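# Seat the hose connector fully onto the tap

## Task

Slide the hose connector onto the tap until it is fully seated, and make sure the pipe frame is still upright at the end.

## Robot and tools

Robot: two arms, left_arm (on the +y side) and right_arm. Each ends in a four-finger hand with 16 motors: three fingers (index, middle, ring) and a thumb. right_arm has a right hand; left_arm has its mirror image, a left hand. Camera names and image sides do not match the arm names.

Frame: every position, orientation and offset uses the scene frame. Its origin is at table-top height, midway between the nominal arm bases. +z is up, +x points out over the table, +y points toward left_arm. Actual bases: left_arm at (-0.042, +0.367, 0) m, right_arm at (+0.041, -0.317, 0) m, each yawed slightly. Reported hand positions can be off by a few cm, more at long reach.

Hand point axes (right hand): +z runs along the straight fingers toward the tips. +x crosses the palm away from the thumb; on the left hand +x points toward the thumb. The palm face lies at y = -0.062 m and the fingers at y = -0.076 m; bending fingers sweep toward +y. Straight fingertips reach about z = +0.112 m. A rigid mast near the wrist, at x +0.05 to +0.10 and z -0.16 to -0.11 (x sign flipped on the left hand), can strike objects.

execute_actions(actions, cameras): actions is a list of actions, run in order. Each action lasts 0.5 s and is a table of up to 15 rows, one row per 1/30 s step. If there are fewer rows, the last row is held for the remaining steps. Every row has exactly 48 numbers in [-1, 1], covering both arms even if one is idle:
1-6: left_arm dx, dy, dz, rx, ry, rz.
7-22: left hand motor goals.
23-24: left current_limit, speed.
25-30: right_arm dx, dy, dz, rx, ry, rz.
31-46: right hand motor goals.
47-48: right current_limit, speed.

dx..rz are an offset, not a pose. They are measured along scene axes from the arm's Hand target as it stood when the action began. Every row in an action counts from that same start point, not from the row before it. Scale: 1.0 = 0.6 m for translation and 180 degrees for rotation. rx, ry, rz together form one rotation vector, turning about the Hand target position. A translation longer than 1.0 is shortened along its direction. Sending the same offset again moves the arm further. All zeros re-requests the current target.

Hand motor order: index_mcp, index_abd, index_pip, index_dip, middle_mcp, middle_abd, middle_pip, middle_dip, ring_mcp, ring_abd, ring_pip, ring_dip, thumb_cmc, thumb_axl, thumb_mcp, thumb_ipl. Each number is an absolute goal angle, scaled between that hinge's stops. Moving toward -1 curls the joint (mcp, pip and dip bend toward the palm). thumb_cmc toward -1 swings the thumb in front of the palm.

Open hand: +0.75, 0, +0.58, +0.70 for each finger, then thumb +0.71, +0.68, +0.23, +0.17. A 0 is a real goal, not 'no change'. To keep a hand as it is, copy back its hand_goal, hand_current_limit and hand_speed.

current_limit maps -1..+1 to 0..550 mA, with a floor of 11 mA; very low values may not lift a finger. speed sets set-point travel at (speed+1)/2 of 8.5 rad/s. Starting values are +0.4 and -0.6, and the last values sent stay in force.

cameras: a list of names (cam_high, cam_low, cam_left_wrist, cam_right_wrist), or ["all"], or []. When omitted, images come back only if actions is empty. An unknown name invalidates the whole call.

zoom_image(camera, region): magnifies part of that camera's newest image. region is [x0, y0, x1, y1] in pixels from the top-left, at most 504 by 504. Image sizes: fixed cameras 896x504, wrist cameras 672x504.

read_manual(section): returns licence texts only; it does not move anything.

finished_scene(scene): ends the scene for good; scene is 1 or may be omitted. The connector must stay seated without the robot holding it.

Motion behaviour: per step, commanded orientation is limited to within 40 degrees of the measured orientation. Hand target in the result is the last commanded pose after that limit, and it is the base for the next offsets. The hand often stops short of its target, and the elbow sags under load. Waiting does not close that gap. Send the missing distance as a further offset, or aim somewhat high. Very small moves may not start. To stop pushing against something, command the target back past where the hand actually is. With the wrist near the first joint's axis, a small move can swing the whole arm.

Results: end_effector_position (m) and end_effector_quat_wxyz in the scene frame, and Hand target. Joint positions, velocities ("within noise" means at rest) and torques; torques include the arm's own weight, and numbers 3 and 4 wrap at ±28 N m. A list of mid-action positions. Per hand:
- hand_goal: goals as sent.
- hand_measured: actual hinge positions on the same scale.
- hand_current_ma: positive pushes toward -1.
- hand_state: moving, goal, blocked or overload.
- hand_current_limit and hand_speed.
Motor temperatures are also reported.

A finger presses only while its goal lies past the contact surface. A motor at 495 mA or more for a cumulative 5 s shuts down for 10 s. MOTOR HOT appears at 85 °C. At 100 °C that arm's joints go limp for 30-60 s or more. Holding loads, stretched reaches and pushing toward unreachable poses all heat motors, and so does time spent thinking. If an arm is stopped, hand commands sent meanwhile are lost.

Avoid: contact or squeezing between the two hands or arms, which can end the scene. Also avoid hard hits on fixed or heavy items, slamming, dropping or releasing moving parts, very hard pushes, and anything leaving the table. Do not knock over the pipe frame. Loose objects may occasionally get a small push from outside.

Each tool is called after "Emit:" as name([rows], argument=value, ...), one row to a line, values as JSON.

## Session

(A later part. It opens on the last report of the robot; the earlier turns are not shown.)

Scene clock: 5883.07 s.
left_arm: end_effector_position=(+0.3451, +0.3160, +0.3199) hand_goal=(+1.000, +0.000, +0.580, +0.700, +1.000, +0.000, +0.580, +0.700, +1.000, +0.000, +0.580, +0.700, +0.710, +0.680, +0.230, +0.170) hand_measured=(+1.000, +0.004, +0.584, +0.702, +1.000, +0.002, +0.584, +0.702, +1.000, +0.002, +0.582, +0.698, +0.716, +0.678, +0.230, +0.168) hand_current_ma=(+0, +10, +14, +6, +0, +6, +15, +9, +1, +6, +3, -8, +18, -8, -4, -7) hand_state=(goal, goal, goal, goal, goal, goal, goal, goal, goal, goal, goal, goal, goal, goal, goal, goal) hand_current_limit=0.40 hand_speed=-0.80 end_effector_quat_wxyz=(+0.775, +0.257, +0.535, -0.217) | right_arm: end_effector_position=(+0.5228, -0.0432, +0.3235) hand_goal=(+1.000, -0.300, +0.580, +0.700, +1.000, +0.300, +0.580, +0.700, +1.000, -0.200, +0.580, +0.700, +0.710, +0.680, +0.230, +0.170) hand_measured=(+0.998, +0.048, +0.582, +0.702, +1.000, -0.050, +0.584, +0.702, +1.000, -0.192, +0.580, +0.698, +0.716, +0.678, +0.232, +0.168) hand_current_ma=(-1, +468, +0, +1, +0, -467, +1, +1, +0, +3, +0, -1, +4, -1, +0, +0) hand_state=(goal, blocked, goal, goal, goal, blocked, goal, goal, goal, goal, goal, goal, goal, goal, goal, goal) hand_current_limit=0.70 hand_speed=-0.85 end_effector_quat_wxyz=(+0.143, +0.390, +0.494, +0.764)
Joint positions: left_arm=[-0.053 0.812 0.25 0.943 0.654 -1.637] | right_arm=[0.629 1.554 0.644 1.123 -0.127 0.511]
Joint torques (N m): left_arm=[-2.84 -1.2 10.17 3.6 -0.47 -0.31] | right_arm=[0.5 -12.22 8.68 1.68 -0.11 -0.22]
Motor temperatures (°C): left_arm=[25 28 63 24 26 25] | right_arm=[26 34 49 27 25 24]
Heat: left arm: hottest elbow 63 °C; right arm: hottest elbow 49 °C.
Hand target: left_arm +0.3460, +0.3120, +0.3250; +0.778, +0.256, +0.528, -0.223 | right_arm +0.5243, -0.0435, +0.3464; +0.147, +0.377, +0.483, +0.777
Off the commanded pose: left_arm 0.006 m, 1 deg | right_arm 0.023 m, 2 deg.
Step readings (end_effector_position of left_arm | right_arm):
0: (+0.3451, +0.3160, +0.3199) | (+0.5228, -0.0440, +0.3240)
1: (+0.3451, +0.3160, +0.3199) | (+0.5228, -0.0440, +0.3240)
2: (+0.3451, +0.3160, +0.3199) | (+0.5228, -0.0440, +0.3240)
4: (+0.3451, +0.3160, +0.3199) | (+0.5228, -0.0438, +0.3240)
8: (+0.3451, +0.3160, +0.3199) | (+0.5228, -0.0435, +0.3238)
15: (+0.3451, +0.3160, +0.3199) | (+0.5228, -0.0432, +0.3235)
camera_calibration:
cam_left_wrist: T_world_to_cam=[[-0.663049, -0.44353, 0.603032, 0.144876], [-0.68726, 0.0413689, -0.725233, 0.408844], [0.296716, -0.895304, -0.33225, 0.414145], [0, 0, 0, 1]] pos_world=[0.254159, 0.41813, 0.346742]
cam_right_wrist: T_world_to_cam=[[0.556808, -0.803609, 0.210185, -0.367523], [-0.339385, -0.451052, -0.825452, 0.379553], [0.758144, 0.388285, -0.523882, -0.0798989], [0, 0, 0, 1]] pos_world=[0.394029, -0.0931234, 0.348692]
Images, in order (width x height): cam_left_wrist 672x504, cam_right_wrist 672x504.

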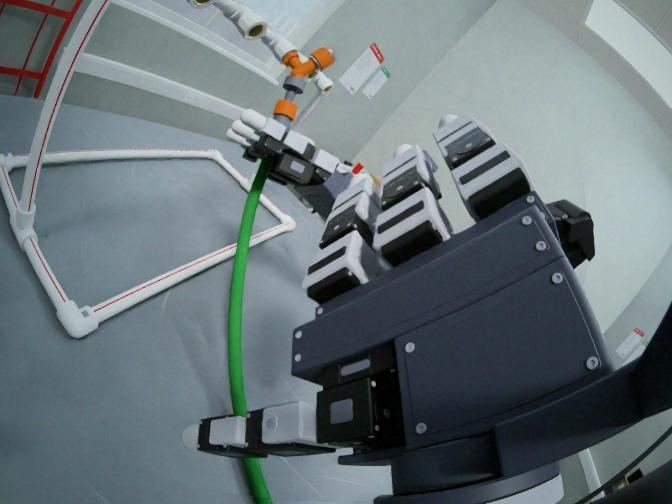

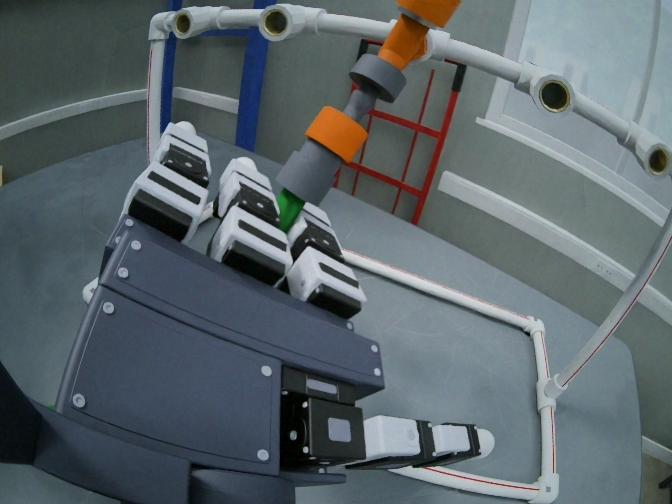

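Emit:
execute_actions([
  [[0,0,0,0,0,0, 1,0.0,0.58,0.7, 1,0.0,0.58,0.7, 1,0.0,0.58,0.7, 0.71,0.68,0.23,0.17, 0.4,-0.8, 0.002,-0.01,0.014,0,0,0, 1,-0.3,0.58,0.7, 1,0.3,0.58,0.7, 1,-0.2,0.58,0.7, 0.71,0.68,0.23,0.17, 0.7,-0.85]],
], cameras=["cam_left_wrist","cam_right_wrist"])

Emit:
zoom_image(camera="cam_left_wrist", region=[240, 40, 340, 160])

Emit:
zoom_image(camera="cam_right_wrist", region=[280, 20, 440, 220])

Scene clock: 5896.73 s.
left_arm: end_effector_position=(+0.3451, +0.3160, +0.3199) hand_goal=(+1.000, +0.000, +0.580, +0.700, +1.000, +0.000, +0.580, +0.700, +1.000, +0.000, +0.580, +0.700, +0.710, +0.680, +0.230, +0.170) hand_measured=(+1.000, +0.004, +0.584, +0.702, +1.000, +0.002, +0.584, +0.702, +1.000, +0.002, +0.582, +0.698, +0.716, +0.678, +0.230, +0.168) hand_current_ma=(+0, +10, +14, +6, +0, +6, +15, +9, +1, +6, +3, -8, +18, -8, -4, -7) hand_state=(goal, goal, goal, goal, goal, goal, goal, goal, goal, goal, goal, goal, goal, goal, goal, goal) hand_current_limit=0.40 hand_speed=-0.80 end_effector_quat_wxyz=(+0.775, +0.257, +0.535, -0.217) | right_arm: end_effector_position=(+0.5237, -0.0468, +0.3298) hand_goal=(+1.000, -0.300, +0.580, +0.700, +1.000, +0.300, +0.580, +0.700, +1.000, -0.200, +0.580, +0.700, +0.710, +0.680, +0.230, +0.170) hand_measured=(+1.000, +0.048, +0.582, +0.702, +1.000, -0.050, +0.584, +0.702, +1.000, -0.192, +0.580, +0.698, +0.716, +0.678, +0.232, +0.168) hand_current_ma=(+0, +467, +0, +1, +0, -467, +1, +1, +0, +3, +0, -1, +4, -1, +0, +0) hand_state=(goal, blocked, goal, goal, goal, blocked, goal, goal, goal, goal, goal, goal, goal, goal, goal, goal) hand_current_limit=0.70 hand_speed=-0.85 end_effector_quat_wxyz=(+0.139, +0.391, +0.495, +0.763)
Joint positions: left_arm=[-0.053 0.812 0.25 0.943 0.654 -1.637] | right_arm=[0.618 1.529 0.644 1.093 -0.143 0.518]
Joint torques (N m): left_arm=[-2.78 -1.14 10.17 3.62 -0.47 -0.31] | right_arm=[0.56 -12.1 8.85 1.72 -0.08 -0.24]
Motor temperatures (°C): left_arm=[25 28 63 24 26 25] | right_arm=[26 35 49 27 25 24]
Heat: left arm: hottest elbow 63 °C; right arm: hottest elbow 49 °C.
Hand target: left_arm +0.3460, +0.3120, +0.3250; +0.778, +0.256, +0.528, -0.223 | right_arm +0.5255, -0.0494, +0.3547; +0.147, +0.377, +0.483, +0.777
Off the commanded pose: left_arm 0.006 m, 1 deg | right_arm 0.025 m, 3 deg.
Step readings (end_effector_position of left_arm | right_arm):
0: (+0.3451, +0.3160, +0.3199) | (+0.5229, -0.0431, +0.3234)
1: (+0.3451, +0.3160, +0.3199) | (+0.5228, -0.0431, +0.3236)
2: (+0.3451, +0.3160, +0.3199) | (+0.5229, -0.0430, +0.3236)
4: (+0.3451, +0.3160, +0.3199) | (+0.5233, -0.0432, +0.3242)
8: (+0.3451, +0.3160, +0.3199) | (+0.5237, -0.0458, +0.3280)
15: (+0.3451, +0.3160, +0.3199) | (+0.5237, -0.0469, +0.3297)
camera_calibration:
cam_left_wrist: T_world_to_cam=[[-0.663049, -0.44353, 0.603032, 0.144876], [-0.68726, 0.0413689, -0.725233, 0.408844], [0.296716, -0.895304, -0.33225, 0.414145], [0, 0, 0, 1]] pos_world=[0.254159, 0.41813, 0.346742]
cam_right_wrist: T_world_to_cam=[[0.562802, -0.800217, 0.207139, -0.374239], [-0.341522, -0.453317, -0.823327, 0.383669], [0.75274, 0.392627, -0.528419, -0.0713299], [0, 0, 0, 1]] pos_world=[0.395346, -0.0975426, 0.355712]
Images, in order (width x height): cam_left_wrist 672x504, cam_right_wrist 672x504.

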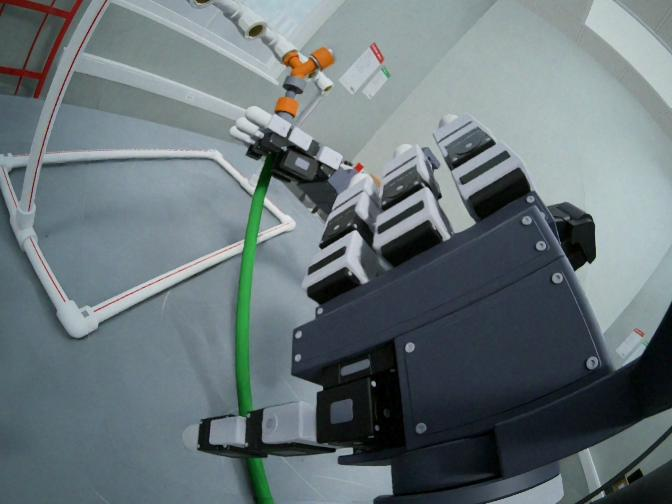

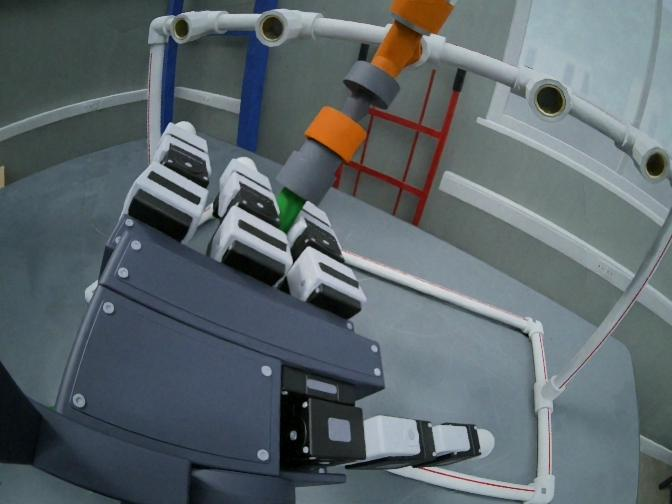

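Scaled by 4.200 from the camera's 672x504 image, which has a finer 960x720 frame.

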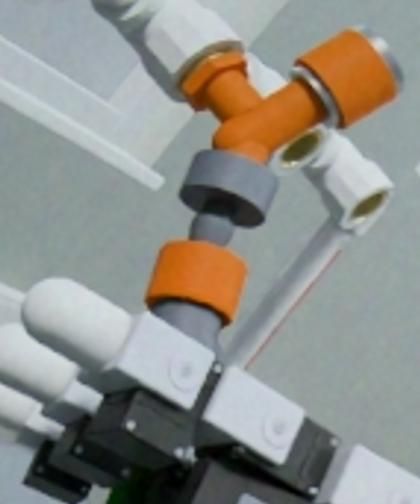

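Scaled by 2.520 from the camera's 672x504 image, which has a finer 960x720 frame.

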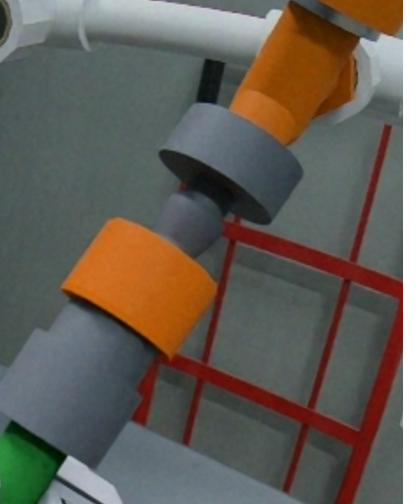

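Emit:
execute_actions([
  [[0,0,0,0,0,0, 1,0.0,0.58,0.7, 1,0.0,0.58,0.7, 1,0.0,0.58,0.7, 0.71,0.68,0.23,0.17, 0.4,-0.8, 0.006,-0.004,0.018,0,0,0, 1,-0.3,0.58,0.7, 1,0.3,0.58,0.7, 1,-0.2,0.58,0.7, 0.71,0.68,0.23,0.17, 0.7,-0.85]],
], cameras=["cam_left_wrist","cam_right_wrist"])

Emit:
zoom_image(camera="cam_left_wrist", region=[240, 40, 340, 160])

Emit:
zoom_image(camera="cam_right_wrist", region=[280, 20, 440, 220])

Scene clock: 5909.90 s.
left_arm: end_effector_position=(+0.3451, +0.3160, +0.3199) hand_goal=(+1.000, +0.000, +0.580, +0.700, +1.000, +0.000, +0.580, +0.700, +1.000, +0.000, +0.580, +0.700, +0.710, +0.680, +0.230, +0.170) hand_measured=(+1.000, +0.004, +0.584, +0.702, +1.000, +0.002, +0.584, +0.702, +1.000, +0.002, +0.582, +0.698, +0.716, +0.678, +0.230, +0.168) hand_current_ma=(+0, +10, +14, +6, +0, +6, +15, +9, +1, +6, +3, -8, +18, -8, -4, -7) hand_state=(goal, goal, goal, goal, goal, goal, goal, goal, goal, goal, goal, goal, goal, goal, goal, goal) hand_current_limit=0.40 hand_speed=-0.80 end_effector_quat_wxyz=(+0.775, +0.257, +0.535, -0.217) | right_arm: end_effector_position=(+0.5255, -0.0499, +0.3324) hand_goal=(+1.000, -0.300, +0.580, +0.700, +1.000, +0.300, +0.580, +0.700, +1.000, -0.200, +0.580, +0.700, +0.710, +0.680, +0.230, +0.170) hand_measured=(+1.000, +0.048, +0.582, +0.702, +1.000, -0.050, +0.584, +0.702, +1.000, -0.192, +0.580, +0.698, +0.716, +0.678, +0.232, +0.168) hand_current_ma=(+0, +467, +1, +1, +0, -467, +1, +1, +0, +3, +0, -1, +4, -1, +0, +0) hand_state=(goal, blocked, goal, goal, goal, blocked, goal, goal, goal, goal, goal, goal, goal, goal, goal, goal) hand_current_limit=0.70 hand_speed=-0.85 end_effector_quat_wxyz=(+0.137, +0.395, +0.500, +0.759)
Joint positions: left_arm=[-0.053 0.812 0.25 0.943 0.654 -1.637] | right_arm=[0.609 1.507 0.644 1.055 -0.153 0.52]
Joint torques (N m): left_arm=[-2.78 -1.14 10.18 3.63 -0.47 -0.31] | right_arm=[-0.09 -12.51 10.11 1.84 -0.02 -0.24]
Motor temperatures (°C): left_arm=[25 28 62 24 26 25] | right_arm=[26 34 49 27 25 24]
Heat: left arm: hottest elbow 62 °C; right arm: hottest elbow 49 °C.
Hand target: left_arm +0.3460, +0.3120, +0.3250; +0.778, +0.256, +0.528, -0.223 | right_arm +0.5291, -0.0518, +0.3655; +0.147, +0.377, +0.483, +0.776
Off the commanded pose: left_arm 0.006 m, 1 deg | right_arm 0.033 m, 4 deg.
Step readings (end_effector_position of left_arm | right_arm):
0: (+0.3451, +0.3160, +0.3199) | (+0.5237, -0.0468, +0.3298)
1: (+0.3451, +0.3160, +0.3199) | (+0.5236, -0.0468, +0.3299)
2: (+0.3451, +0.3160, +0.3199) | (+0.5239, -0.0468, +0.3295)
4: (+0.3451, +0.3160, +0.3199) | (+0.5247, -0.0475, +0.3295)
8: (+0.3451, +0.3160, +0.3199) | (+0.5253, -0.0496, +0.3320)
15: (+0.3451, +0.3160, +0.3199) | (+0.5255, -0.0500, +0.3325)
camera_calibration:
cam_left_wrist: T_world_to_cam=[[-0.663049, -0.44353, 0.603032, 0.144876], [-0.68726, 0.0413689, -0.725233, 0.408844], [0.296716, -0.895304, -0.33225, 0.414145], [0, 0, 0, 1]] pos_world=[0.254159, 0.41813, 0.346742]
cam_right_wrist: T_world_to_cam=[[0.566296, -0.798109, 0.205744, -0.379563], [-0.352535, -0.460194, -0.814826, 0.387692], [0.745002, 0.388901, -0.541967, -0.061662], [0, 0, 0, 1]] pos_world=[0.397558, -0.100539, 0.360575]
Images, in order (width x height): cam_left_wrist 672x504, cam_right_wrist 672x504.

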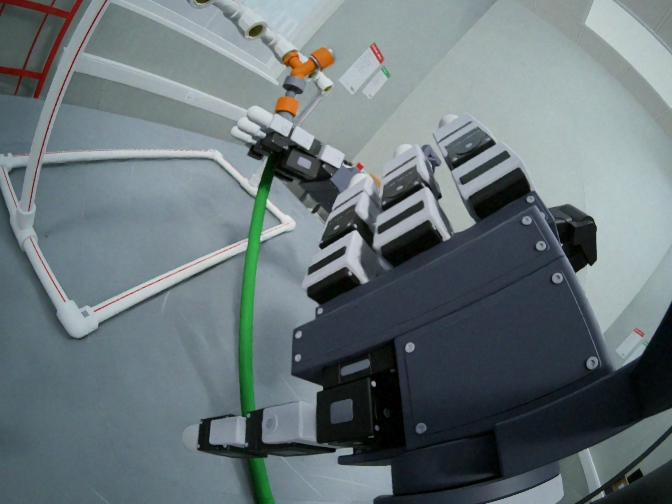

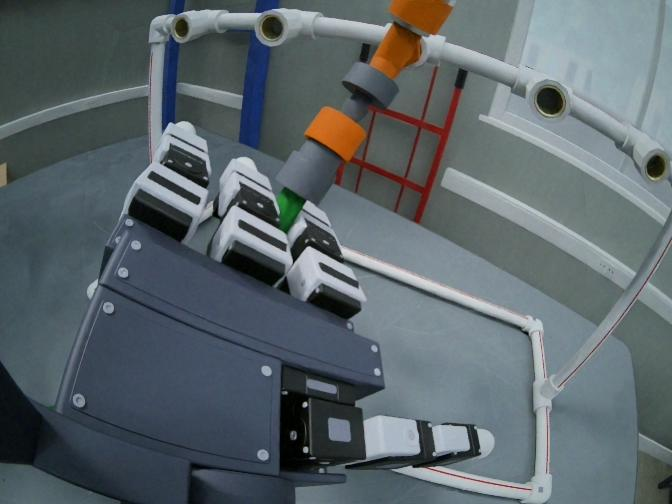

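Scaled by 4.200 from the camera's 672x504 image, which has a finer 960x720 frame.

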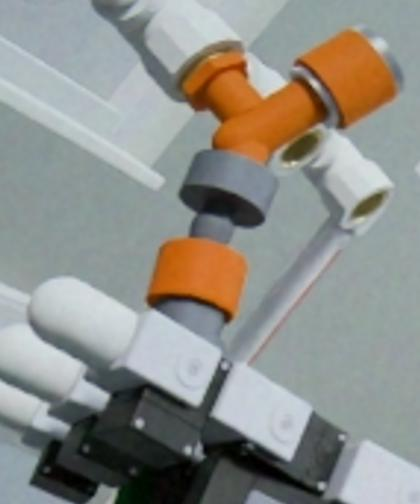

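Scaled by 2.520 from the camera's 672x504 image, which has a finer 960x720 frame.

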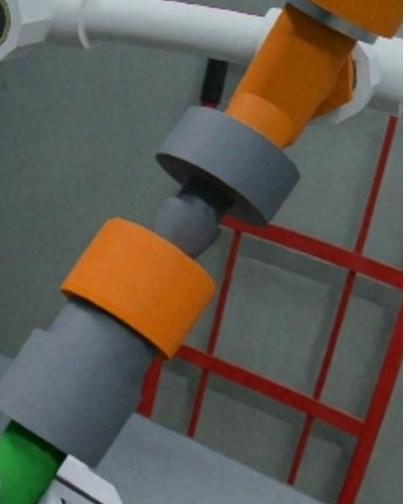

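Emit:
execute_actions([
  [[0,0,0,0,0,0, 1,0.0,0.58,0.7, 1,0.0,0.58,0.7, 1,0.0,0.58,0.7, 0.71,0.68,0.23,0.17, 0.4,-0.8, 0.006,-0.002,0.018,0,0,0, 1,-0.3,0.58,0.7, 1,0.3,0.58,0.7, 1,-0.2,0.58,0.7, 0.71,0.68,0.23,0.17, 0.7,-0.85]],
], cameras=["cam_left_wrist","cam_right_wrist"])

Emit:
zoom_image(camera="cam_left_wrist", region=[240, 40, 340, 160])

Emit:
zoom_image(camera="cam_right_wrist", region=[280, 20, 440, 220])

Scene clock: 5944.23 s.
left_arm: end_effector_position=(+0.3451, +0.3160, +0.3199) hand_goal=(+1.000, +0.000, +0.580, +0.700, +1.000, +0.000, +0.580, +0.700, +1.000, +0.000, +0.580, +0.700, +0.710, +0.680, +0.230, +0.170) hand_measured=(+1.000, +0.004, +0.584, +0.702, +1.000, +0.002, +0.584, +0.702, +1.000, +0.002, +0.582, +0.698, +0.716, +0.678, +0.230, +0.168) hand_current_ma=(+0, +10, +14, +6, +0, +6, +15, +9, +1, +6, +3, -8, +18, -8, -4, -7) hand_state=(goal, goal, goal, goal, goal, goal, goal, goal, goal, goal, goal, goal, goal, goal, goal, goal) hand_current_limit=0.40 hand_speed=-0.80 end_effector_quat_wxyz=(+0.775, +0.257, +0.535, -0.217) | right_arm: end_effector_position=(+0.5262, -0.0517, +0.3352) hand_goal=(+1.000, -0.300, +0.580, +0.700, +1.000, +0.300, +0.580, +0.700, +1.000, -0.200, +0.580, +0.700, +0.710, +0.680, +0.230, +0.170) hand_measured=(+0.998, +0.048, +0.582, +0.702, +1.000, -0.050, +0.584, +0.702, +1.000, -0.192, +0.580, +0.698, +0.716, +0.678, +0.232, +0.168) hand_current_ma=(+0, +467, +1, +1, +0, -467, +1, +1, +0, +3, +0, -1, +4, -1, +0, +0) hand_state=(goal, blocked, goal, goal, goal, blocked, goal, goal, goal, goal, goal, goal, goal, goal, goal, goal) hand_current_limit=0.70 hand_speed=-0.85 end_effector_quat_wxyz=(+0.134, +0.399, +0.504, +0.754)
Joint positions: left_arm=[-0.053 0.812 0.25 0.943 0.654 -1.637] | right_arm=[0.603 1.485 0.644 1.019 -0.161 0.522]
Joint torques (N m): left_arm=[-2.73 -1.2 10.18 3.62 -0.47 -0.31] | right_arm=[0.26 -11.69 11.37 1.77 -0.05 -0.25]
Motor temperatures (°C): left_arm=[25 28 61 24 26 25] | right_arm=[26 36 51 27 25 24]
Heat: left arm: hottest elbow 61 °C; right arm: hottest elbow 51 °C.
Hand target: left_arm +0.3460, +0.3120, +0.3250; +0.778, +0.256, +0.528, -0.223 | right_arm +0.5327, -0.0531, +0.3764; +0.147, +0.377, +0.483, +0.777
Off the commanded pose: left_arm 0.006 m, 1 deg | right_arm 0.042 m, 5 deg.
Step readings (end_effector_position of left_arm | right_arm):
0: (+0.3451, +0.3160, +0.3199) | (+0.5255, -0.0499, +0.3324)
1: (+0.3451, +0.3160, +0.3199) | (+0.5255, -0.0499, +0.3323)
2: (+0.3451, +0.3160, +0.3199) | (+0.5258, -0.0500, +0.3322)
4: (+0.3451, +0.3160, +0.3199) | (+0.5260, -0.0501, +0.3325)
8: (+0.3451, +0.3160, +0.3199) | (+0.5260, -0.0512, +0.3347)
15: (+0.3451, +0.3160, +0.3199) | (+0.5262, -0.0517, +0.3352)
camera_calibration:
cam_left_wrist: T_world_to_cam=[[-0.663049, -0.44353, 0.603032, 0.144876], [-0.68726, 0.0413689, -0.725233, 0.408844], [0.296716, -0.895304, -0.33225, 0.414145], [0, 0, 0, 1]] pos_world=[0.254159, 0.41813, 0.346742]
cam_right_wrist: T_world_to_cam=[[0.570863, -0.795052, 0.204959, -0.383833], [-0.361744, -0.46765, -0.806501, 0.391001], [0.737059, 0.386259, -0.55457, -0.051713], [0, 0, 0, 1]] pos_world=[0.398674, -0.102341, 0.365335]
Images, in order (width x height): cam_left_wrist 672x504, cam_right_wrist 672x504.

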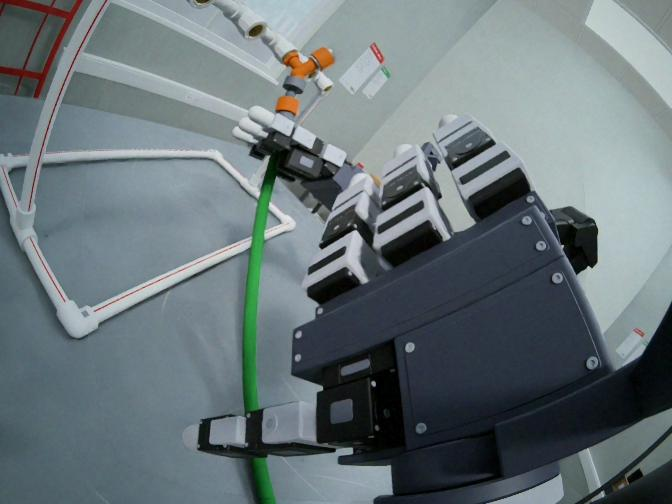

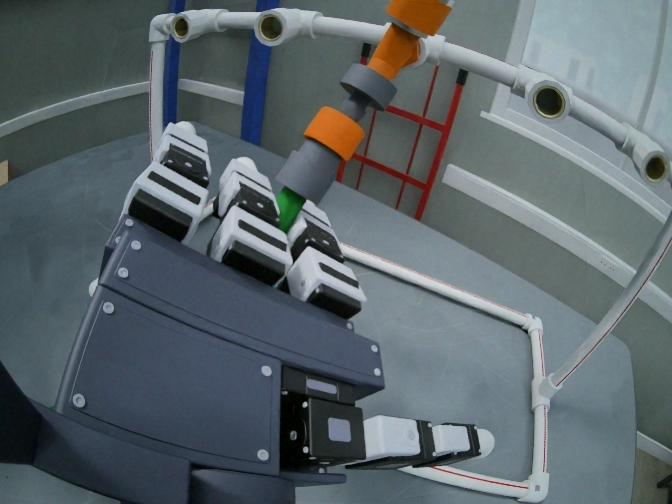

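Scaled by 4.200 from the camera's 672x504 image, which has a finer 960x720 frame.

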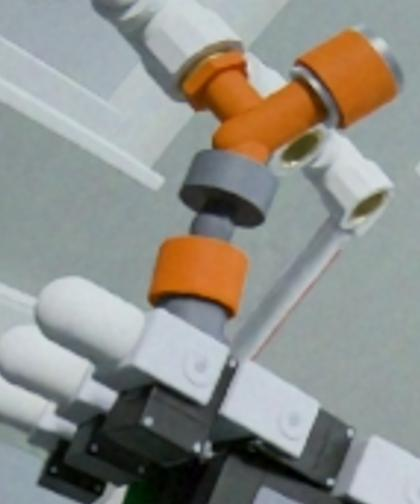

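Scaled by 2.520 from the camera's 672x504 image, which has a finer 960x720 frame.

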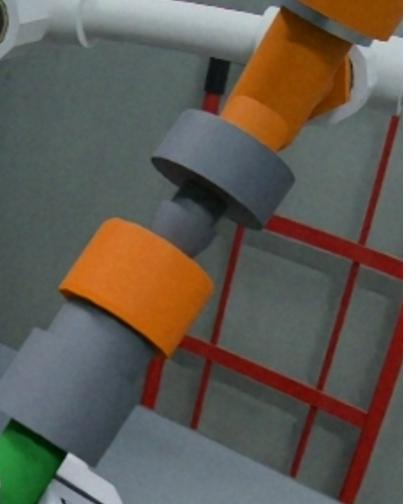

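Emit:
execute_actions([
  [[0.03,0.0,0.32,0.1394,-0.0581,0.0494, 1,0.0,0.58,0.7, 1,0.0,0.58,0.7, 1,0.0,0.58,0.7, 0.71,0.68,0.23,0.17, 0.4,-0.8, 0,0,0,0,0,0, 1,-0.3,0.58,0.7, 1,0.3,0.58,0.7, 1,-0.2,0.58,0.7, 0.71,0.68,0.23,0.17, 0.7,-0.85]],
  [[0.2,-0.087,0.17,0.1394,-0.0581,0.0494, 0.75,0.0,0.58,0.7, 0.75,0.0,0.58,0.7, 0.75,0.0,0.58,0.7, 0.71,0.68,0.23,0.17, 0.4,-0.8, 0,0,0,0,0,0, 1,-0.3,0.58,0.7, 1,0.3,0.58,0.7, 1,-0.2,0.58,0.7, 0.71,0.68,0.23,0.17, 0.7,-0.85]],
  [[0.326,-0.2,0,0.1394,-0.0581,0.0494, 0.75,0.0,0.58,0.7, 0.75,0.0,0.58,0.7, 0.75,0.0,0.58,0.7, 0.71,0.68,0.23,0.17, 0.4,-0.8, 0,0,0,0,0,0, 1,-0.3,0.58,0.7, 1,0.3,0.58,0.7, 1,-0.2,0.58,0.7, 0.71,0.68,0.23,0.17, 0.7,-0.85]],
], cameras=["all"])

Scene clock: 5995.67 s.
left_arm: end_effector_position=(+0.6697, +0.1379, +0.5702) hand_goal=(+0.750, +0.000, +0.580, +0.700, +0.750, +0.000, +0.580, +0.700, +0.750, +0.000, +0.580, +0.700, +0.710, +0.680, +0.230, +0.170) hand_measured=(+0.760, +0.004, +0.584, +0.702, +0.764, +0.004, +0.586, +0.702, +0.768, +0.004, +0.582, +0.698, +0.724, +0.678, +0.230, +0.168) hand_current_ma=(+36, +10, +16, +6, +60, +9, +17, +9, +76, +9, +8, -7, +50, -8, +1, -5) hand_state=(goal, goal, goal, goal, goal, goal, goal, goal, goal, goal, goal, goal, goal, goal, goal, goal) hand_current_limit=0.40 hand_speed=-0.80 end_effector_quat_wxyz=(+0.587, +0.607, +0.395, +0.361) | right_arm: end_effector_position=(+0.5263, -0.0518, +0.3352) hand_goal=(+1.000, -0.300, +0.580, +0.700, +1.000, +0.300, +0.580, +0.700, +1.000, -0.200, +0.580, +0.700, +0.710, +0.680, +0.230, +0.170) hand_measured=(+0.998, +0.048, +0.582, +0.702, +1.000, -0.050, +0.584, +0.702, +1.000, -0.192, +0.580, +0.698, +0.716, +0.678, +0.232, +0.168) hand_current_ma=(+0, +467, +1, +1, +0, -467, +1, +1, +0, +3, +0, -1, +4, -1, +0, +0) hand_state=(goal, blocked, goal, goal, goal, blocked, goal, goal, goal, goal, goal, goal, goal, goal, goal, goal) hand_current_limit=0.70 hand_speed=-0.85 end_effector_quat_wxyz=(+0.134, +0.399, +0.504, +0.754)
Joint positions: left_arm=[-0.338 1.63 1.614 -0.035 0.128 -0.019] | right_arm=[0.603 1.485 0.644 1.019 -0.161 0.522]
Joint torques (N m): left_arm=[-1.14 -16.62 16.38 2.99 -0.2 -0.04] | right_arm=[0.67 -11.87 11.3 1.83 -0.01 -0.24]
Motor temperatures (°C): left_arm=[25 28 61 24 26 25] | right_arm=[26 36 54 27 25 24]
Heat: left arm: hottest elbow 61 °C; right arm: hottest elbow 54 °C.
Hand target: left_arm +0.6797, +0.1398, +0.6188; +0.596, +0.596, +0.381, +0.381 | right_arm +0.5327, -0.0531, +0.3764; +0.147, +0.377, +0.483, +0.777
Off the commanded pose: left_arm 0.050 m, 3 deg | right_arm 0.042 m, 5 deg.
Step readings (end_effector_position of left_arm | right_arm):
0: (+0.3451, +0.3160, +0.3199) | (+0.5262, -0.0517, +0.3352)
1: (+0.3450, +0.3159, +0.3200) | (+0.5262, -0.0517, +0.3352)
2: (+0.3452, +0.3146, +0.3227) | (+0.5262, -0.0517, +0.3352)
4: (+0.3450, +0.3100, +0.3386) | (+0.5262, -0.0517, +0.3352)
8: (+0.3357, +0.3082, +0.4248) | (+0.5262, -0.0517, +0.3352)
15: (+0.3411, +0.3110, +0.5052) | (+0.5262, -0.0517, +0.3352)
16: (+0.3464, +0.3122, +0.5032) | (+0.5262, -0.0517, +0.3352)
17: (+0.3526, +0.3108, +0.5027) | (+0.5262, -0.0517, +0.3352)
19: (+0.3763, +0.3041, +0.5092) | (+0.5262, -0.0517, +0.3352)
23: (+0.4376, +0.2838, +0.5307) | (+0.5262, -0.0517, +0.3352)
30: (+0.4801, +0.2700, +0.5534) | (+0.5262, -0.0517, +0.3352)
31: (+0.4813, +0.2693, +0.5592) | (+0.5262, -0.0517, +0.3352)
32: (+0.4852, +0.2655, +0.5650) | (+0.5262, -0.0517, +0.3352)
34: (+0.5066, +0.2506, +0.5844) | (+0.5262, -0.0517, +0.3352)
38: (+0.5762, +0.1922, +0.5878) | (+0.5262, -0.0517, +0.3352)
45: (+0.6657, +0.1396, +0.5306) | (+0.5262, -0.0517, +0.3352)
camera_calibration:
cam_left_wrist: T_world_to_cam=[[-0.378076, -0.680735, -0.627423, 0.673688], [-0.498572, 0.720768, -0.481579, 0.461797], [0.780054, 0.130742, -0.6119, -0.0641118], [0, 0, 0, 1]] pos_world=[0.534955, 0.134136, 0.605849]
cam_right_wrist: T_world_to_cam=[[0.570533, -0.79528, 0.204993, -0.383872], [-0.361911, -0.46752, -0.806502, 0.391071], [0.737233, 0.385946, -0.554556, -0.0518544], [0, 0, 0, 1]] pos_world=[0.398773, -0.102439, 0.365335]

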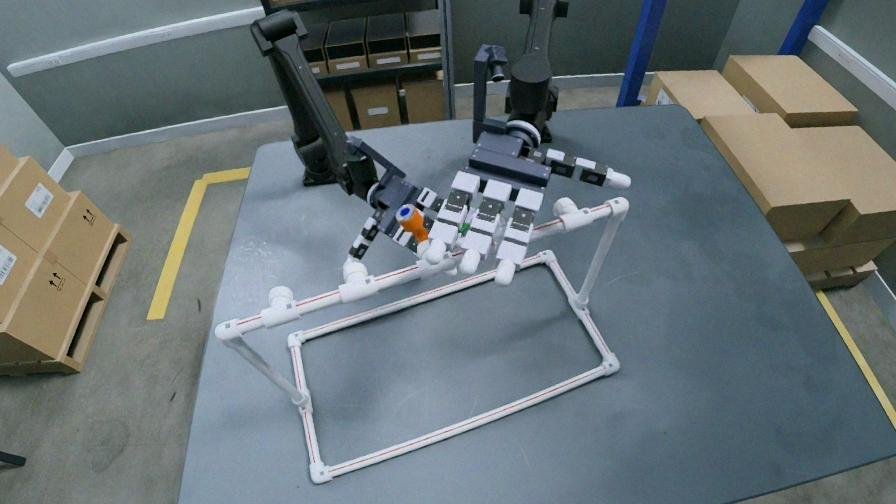

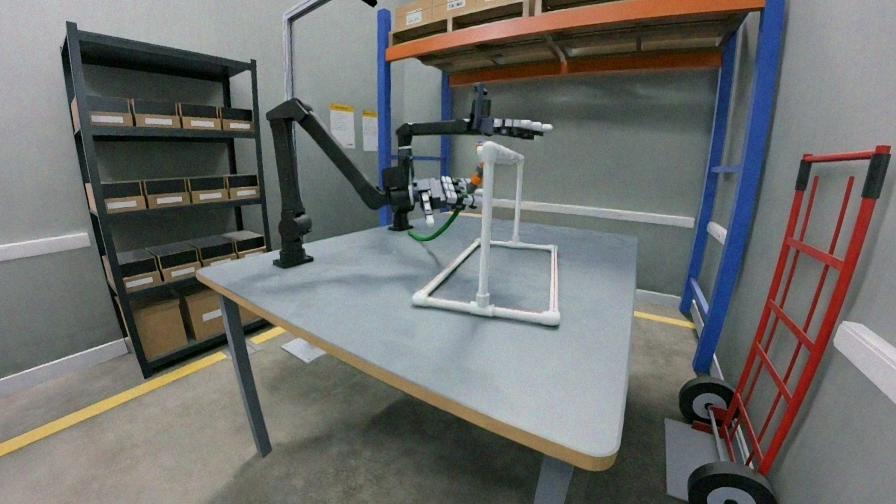

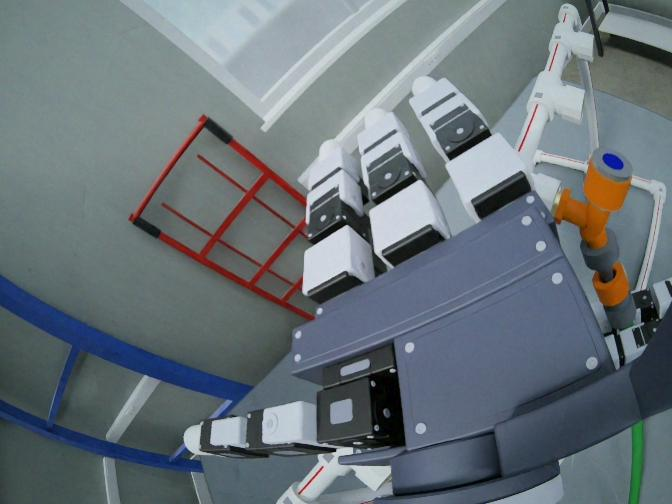

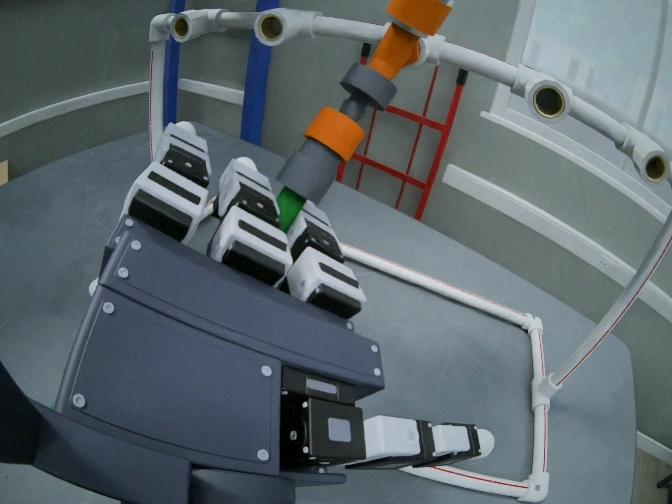

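Emit:
zoom_image(camera="cam_left_wrist", region=[550, 130, 672, 350])

Emit:
zoom_image(camera="cam_low", region=[400, 120, 520, 220])

Scaled by 2.291 from the camera's 672x504 image, which has a finer 960x720 frame.

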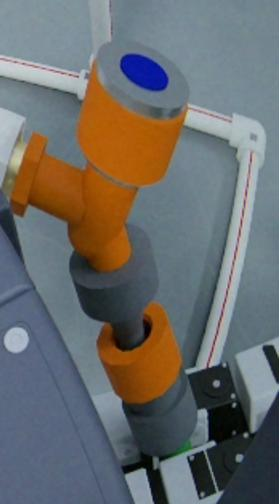

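Scaled by 4.200 from the camera's 896x504 image, which has a finer 1280x720 frame.

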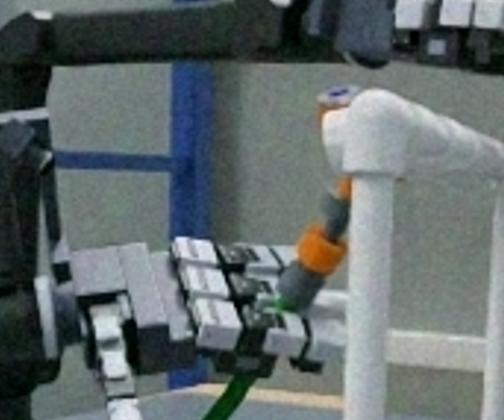

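Emit:
zoom_image(camera="cam_left_wrist", region=[575, 220, 655, 320])

Scaled by 5.040 from the camera's 672x504 image, which has a finer 960x720 frame.

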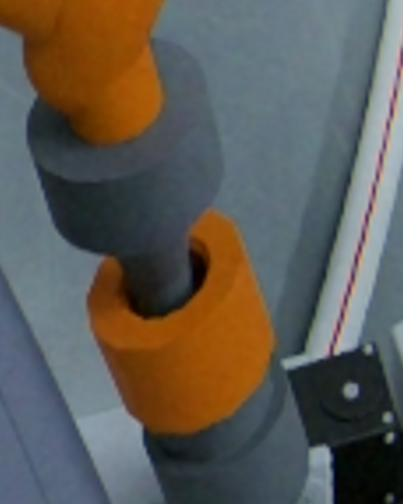

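Emit:
execute_actions([
  [[0.0,0.0,-0.12,0,0,0, 0.75,0.0,0.58,0.7, 0.75,0.0,0.58,0.7, 0.75,0.0,0.58,0.7, 0.71,0.68,0.23,0.17, 0.4,-0.8, 0,0,0,0,0,0, 1,-0.3,0.58,0.7, 1,0.3,0.58,0.7, 1,-0.2,0.58,0.7, 0.71,0.68,0.23,0.17, 0.7,-0.85]],
  [[0,0,-0.1,0,0,0, 0.75,0.0,0.58,0.7, 0.75,0.0,0.58,0.7, 0.75,0.0,0.58,0.7, 0.71,0.68,0.23,0.17, 0.4,-0.8, 0,0,0,0,0,0, 1,-0.3,0.58,0.7, 1,0.3,0.58,0.7, 1,-0.2,0.58,0.7, 0.71,0.68,0.23,0.17, 0.7,-0.85]],
  [[0,0,-0.08,0,0,0, 0.75,0.0,0.58,0.7, 0.75,0.0,0.58,0.7, 0.75,0.0,0.58,0.7, 0.71,0.68,0.23,0.17, 0.4,-0.8, 0,0,0,0,0,0, 1,-0.3,0.58,0.7, 1,0.3,0.58,0.7, 1,-0.2,0.58,0.7, 0.71,0.68,0.23,0.17, 0.7,-0.85]],
], cameras=["cam_left_wrist","cam_right_wrist","cam_low"])

Scene clock: 6037.20 s.
left_arm: end_effector_position=(+0.6547, +0.1418, +0.5136) hand_goal=(+0.750, +0.000, +0.580, +0.700, +0.750, +0.000, +0.580, +0.700, +0.750, +0.000, +0.580, +0.700, +0.710, +0.680, +0.230, +0.170) hand_measured=(+0.762, +0.004, +0.584, +0.702, +0.716, +0.004, +0.586, +0.702, +0.758, +0.004, +0.582, +0.698, +0.724, +0.678, +0.230, +0.168) hand_current_ma=(+43, +10, +16, +6, -144, +9, +17, +9, +33, +9, +8, -7, +50, -8, +1, -5) hand_state=(goal, goal, goal, goal, blocked, goal, goal, goal, goal, goal, goal, goal, goal, goal, goal, goal) hand_current_limit=0.40 hand_speed=-0.80 end_effector_quat_wxyz=(+0.632, +0.560, +0.351, +0.404) | right_arm: end_effector_position=(+0.5258, -0.0520, +0.3364) hand_goal=(+1.000, -0.300, +0.580, +0.700, +1.000, +0.300, +0.580, +0.700, +1.000, -0.200, +0.580, +0.700, +0.710, +0.680, +0.230, +0.170) hand_measured=(+0.998, +0.048, +0.582, +0.702, +1.000, -0.050, +0.584, +0.702, +1.000, -0.192, +0.580, +0.698, +0.716, +0.678, +0.232, +0.168) hand_current_ma=(-1, +467, +0, +1, +0, -467, +1, +1, +0, +3, +0, -1, +4, -1, +0, +0) hand_state=(goal, blocked, goal, goal, goal, blocked, goal, goal, goal, goal, goal, goal, goal, goal, goal, goal) hand_current_limit=0.70 hand_speed=-0.85 end_effector_quat_wxyz=(+0.135, +0.398, +0.503, +0.755)
Joint positions: left_arm=[-0.338 1.671 1.4 0.398 0.128 -0.008] | right_arm=[0.603 1.483 0.644 1.019 -0.161 0.522]
Joint torques (N m): left_arm=[-1.08 -11.22 7.04 1.88 -0.07 -0.07] | right_arm=[-0.03 -11.93 11.34 1.83 0 -0.26]
Motor temperatures (°C): left_arm=[25 30 73 24 26 25] | right_arm=[26 36 55 27 25 24]
Heat: left arm: hottest elbow 73 °C; right arm: hottest elbow 55 °C.
Hand target: left_arm +0.6797, +0.1398, +0.4389; +0.596, +0.596, +0.381, +0.381 | right_arm +0.5327, -0.0531, +0.3764; +0.147, +0.377, +0.483, +0.777
Off the commanded pose: left_arm 0.079 m, 7 deg | right_arm 0.041 m, 4 deg.
Step readings (end_effector_position of left_arm | right_arm):
0: (+0.6697, +0.1379, +0.5702) | (+0.5263, -0.0518, +0.3352)
1: (+0.6697, +0.1379, +0.5702) | (+0.5263, -0.0518, +0.3352)
2: (+0.6694, +0.1379, +0.5710) | (+0.5263, -0.0518, +0.3352)
4: (+0.6683, +0.1382, +0.5722) | (+0.5263, -0.0518, +0.3352)
8: (+0.6679, +0.1381, +0.5648) | (+0.5263, -0.0518, +0.3352)
15: (+0.6794, +0.1342, +0.5335) | (+0.5263, -0.0518, +0.3352)
16: (+0.6804, +0.1339, +0.5303) | (+0.5263, -0.0518, +0.3352)
17: (+0.6803, +0.1339, +0.5270) | (+0.5263, -0.0518, +0.3352)
19: (+0.6772, +0.1349, +0.5205) | (+0.5263, -0.0518, +0.3352)
23: (+0.6715, +0.1367, +0.5191) | (+0.5263, -0.0518, +0.3352)
30: (+0.6685, +0.1375, +0.5190) | (+0.5263, -0.0518, +0.3352)
31: (+0.6683, +0.1376, +0.5186) | (+0.5263, -0.0518, +0.3352)
32: (+0.6675, +0.1378, +0.5178) | (+0.5263, -0.0518, +0.3352)
34: (+0.6638, +0.1390, +0.5159) | (+0.5262, -0.0518, +0.3352)
38: (+0.6583, +0.1407, +0.5144) | (+0.5261, -0.0519, +0.3356)
45: (+0.6552, +0.1416, +0.5136) | (+0.5258, -0.0520, +0.3364)
camera_calibration:
cam_left_wrist: T_world_to_cam=[[-0.266133, -0.709404, -0.652625, 0.5789], [-0.405241, 0.696645, -0.592001, 0.423278], [0.874616, 0.10692, -0.47288, -0.217545], [0, 0, 0, 1]] pos_world=[0.515863, 0.139059, 0.525513]
cam_right_wrist: T_world_to_cam=[[0.570445, -0.795286, 0.205213, -0.384055], [-0.360146, -0.466752, -0.807736, 0.391295], [0.738165, 0.386862, -0.552675, -0.0518403], [0, 0, 0, 1]] pos_world=[0.398272, -0.102741, 0.366226]
Images, in order (width x height): cam_low 896x504, cam_left_wrist 672x504, cam_right_wrist 672x504.

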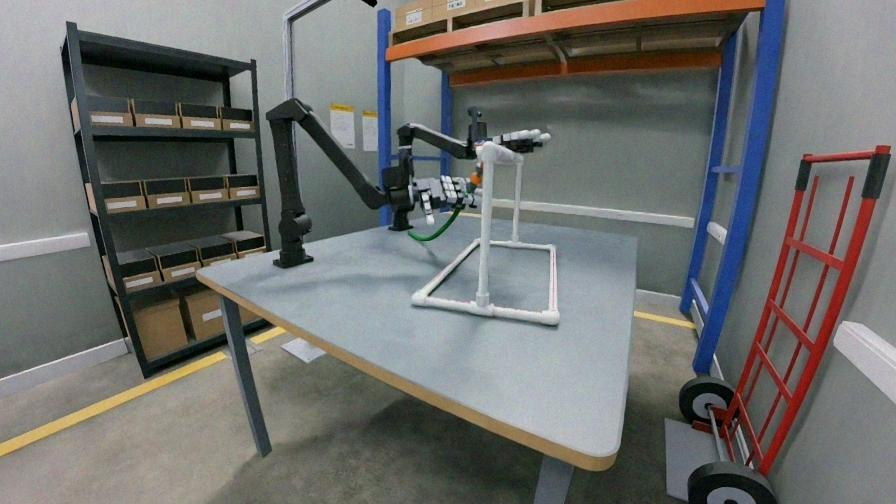

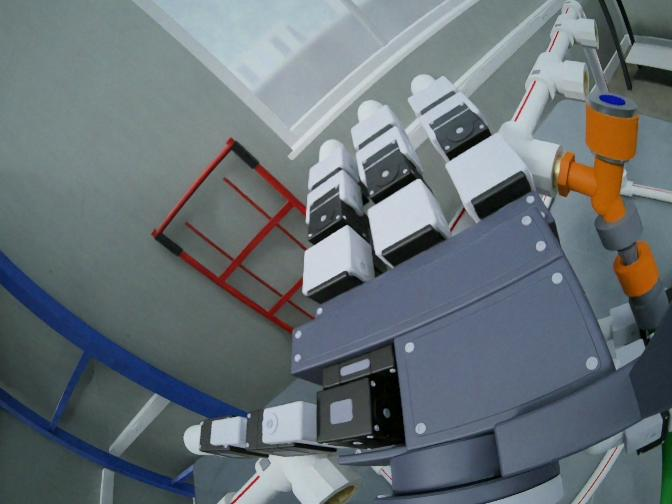

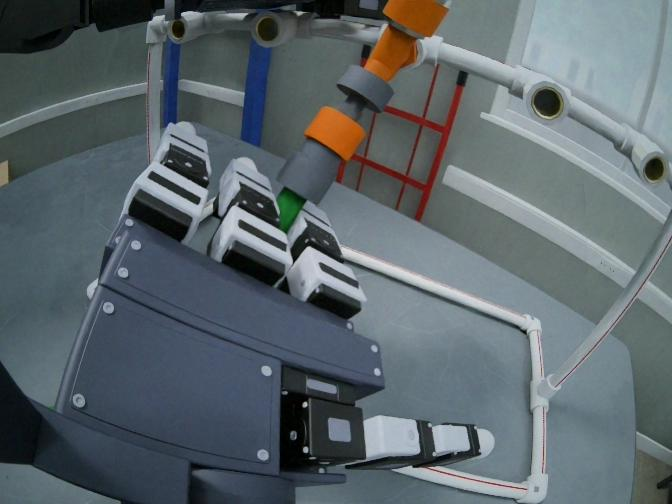

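Emit:
execute_actions([
  [[0,0,0,0,0,0, 0.75,0.0,0.58,0.7, 0.75,0.0,0.58,0.7, 0.75,0.0,0.58,0.7, 0.71,0.68,0.23,0.17, 0.4,-0.8, 0.01,0.004,0.035,0,0,0, 1,-0.3,0.58,0.7, 1,0.3,0.58,0.7, 1,-0.2,0.58,0.7, 0.71,0.68,0.23,0.17, 0.7,-0.85]],
], cameras=["cam_left_wrist","cam_right_wrist","cam_low"])

Emit:
zoom_image(camera="cam_left_wrist", region=[560, 150, 672, 350])

Emit:
zoom_image(camera="cam_right_wrist", region=[280, 20, 440, 220])

Scene clock: 6048.20 s.
left_arm: end_effector_position=(+0.6546, +0.1418, +0.5130) hand_goal=(+0.750, +0.000, +0.580, +0.700, +0.750, +0.000, +0.580, +0.700, +0.750, +0.000, +0.580, +0.700, +0.710, +0.680, +0.230, +0.170) hand_measured=(+0.762, +0.004, +0.584, +0.702, +0.716, +0.004, +0.586, +0.702, +0.758, +0.004, +0.582, +0.698, +0.724, +0.678, +0.230, +0.168) hand_current_ma=(+43, +10, +16, +6, -144, +9, +17, +9, +33, +9, +8, -7, +50, -8, +1, -5) hand_state=(goal, goal, goal, goal, blocked, goal, goal, goal, goal, goal, goal, goal, goal, goal, goal, goal) hand_current_limit=0.40 hand_speed=-0.80 end_effector_quat_wxyz=(+0.632, +0.561, +0.351, +0.404) | right_arm: end_effector_position=(+0.5314, -0.0503, +0.3450) hand_goal=(+1.000, -0.300, +0.580, +0.700, +1.000, +0.300, +0.580, +0.700, +1.000, -0.200, +0.580, +0.700, +0.710, +0.680, +0.230, +0.170) hand_measured=(+0.998, +0.048, +0.580, +0.702, +1.000, -0.050, +0.584, +0.702, +1.000, -0.192, +0.580, +0.698, +0.718, +0.678, +0.232, +0.168) hand_current_ma=(+0, +467, +0, +1, +0, -467, +1, +1, +0, +3, +0, -1, +4, -1, +0, +0) hand_state=(goal, blocked, goal, goal, goal, blocked, goal, goal, goal, goal, goal, goal, goal, goal, goal, goal) hand_current_limit=0.70 hand_speed=-0.85 end_effector_quat_wxyz=(+0.131, +0.405, +0.508, +0.748)
Joint positions: left_arm=[-0.338 1.671 1.398 0.4 0.128 -0.007] | right_arm=[0.6 1.454 0.666 0.945 -0.164 0.525]
Joint torques (N m): left_arm=[-1.03 -11.22 7.08 1.94 -0.08 -0.07] | right_arm=[0.44 -11.75 12.81 1.95 0.02 -0.31]
Motor temperatures (°C): left_arm=[25 30 69 24 26 25] | right_arm=[26 36 55 27 25 24]
Heat: left arm: hottest elbow 69 °C; right arm: hottest elbow 55 °C.
Hand target: left_arm +0.6796, +0.1398, +0.4387; +0.595, +0.596, +0.381, +0.381 | right_arm +0.5388, -0.0506, +0.3974; +0.147, +0.377, +0.483, +0.777
Off the commanded pose: left_arm 0.078 m, 7 deg | right_arm 0.053 m, 6 deg.
Step readings (end_effector_position of left_arm | right_arm):
0: (+0.6547, +0.1418, +0.5133) | (+0.5258, -0.0520, +0.3364)
1: (+0.6547, +0.1418, +0.5133) | (+0.5259, -0.0520, +0.3362)
2: (+0.6547, +0.1418, +0.5133) | (+0.5263, -0.0517, +0.3367)
4: (+0.6547, +0.1418, +0.5133) | (+0.5277, -0.0506, +0.3384)
8: (+0.6547, +0.1418, +0.5132) | (+0.5300, -0.0507, +0.3451)
15: (+0.6546, +0.1418, +0.5133) | (+0.5312, -0.0504, +0.3450)
camera_calibration:
cam_left_wrist: T_world_to_cam=[[-0.265954, -0.709228, -0.652888, 0.578504], [-0.405168, 0.696793, -0.591877, 0.422759], [0.874704, 0.107117, -0.472672, -0.217923], [0, 0, 0, 1]] pos_world=[0.515763, 0.139059, 0.524913]
cam_right_wrist: T_world_to_cam=[[0.574455, -0.793413, 0.20124, -0.388296], [-0.377011, -0.474691, -0.795318, 0.40545], [0.726543, 0.381005, -0.571814, -0.0393264], [0, 0, 0, 1]] pos_world=[0.40449, -0.100632, 0.378115]
Images, in order (width x height): cam_low 896x504, cam_left_wrist 672x504, cam_right_wrist 672x504.

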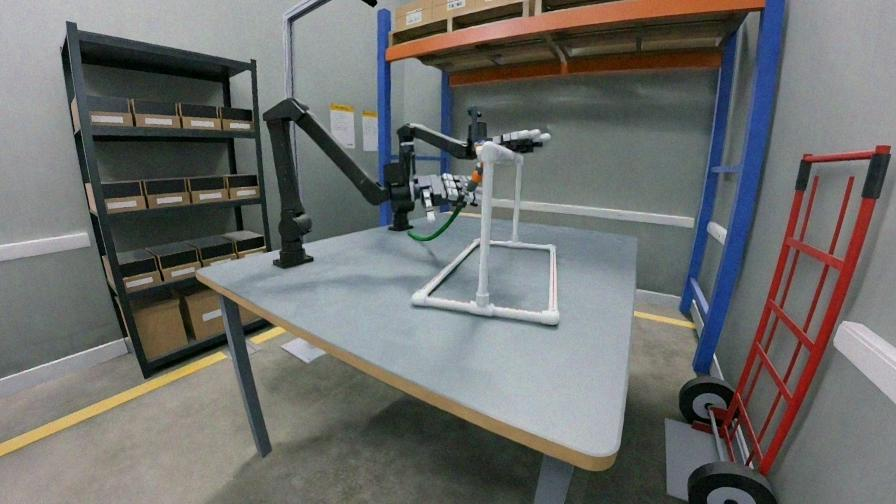

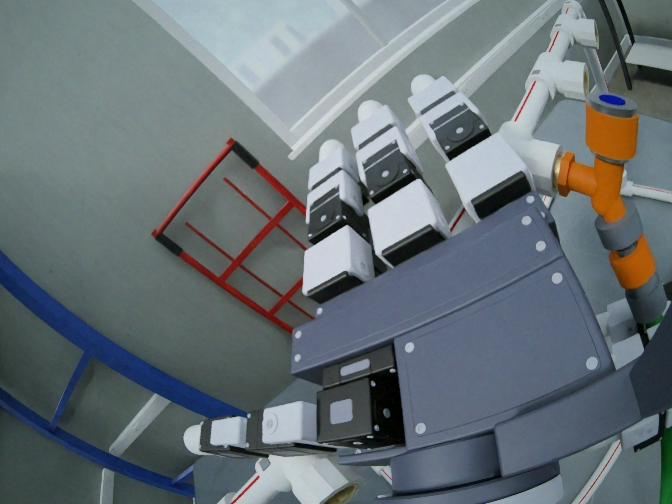

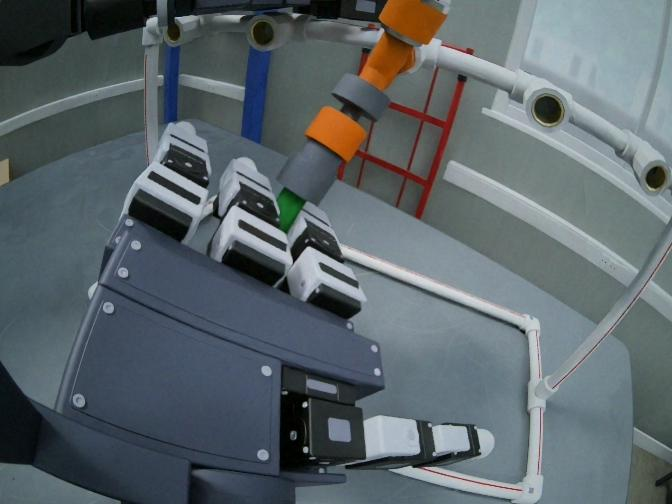

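Scaled by 2.520 from the camera's 672x504 image, which has a finer 960x720 frame.

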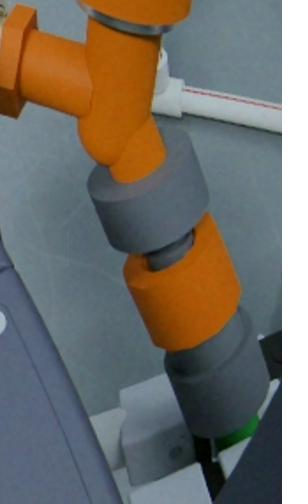

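Scaled by 2.520 from the camera's 672x504 image, which has a finer 960x720 frame.

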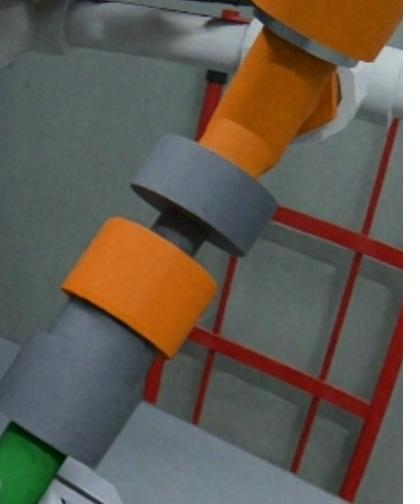

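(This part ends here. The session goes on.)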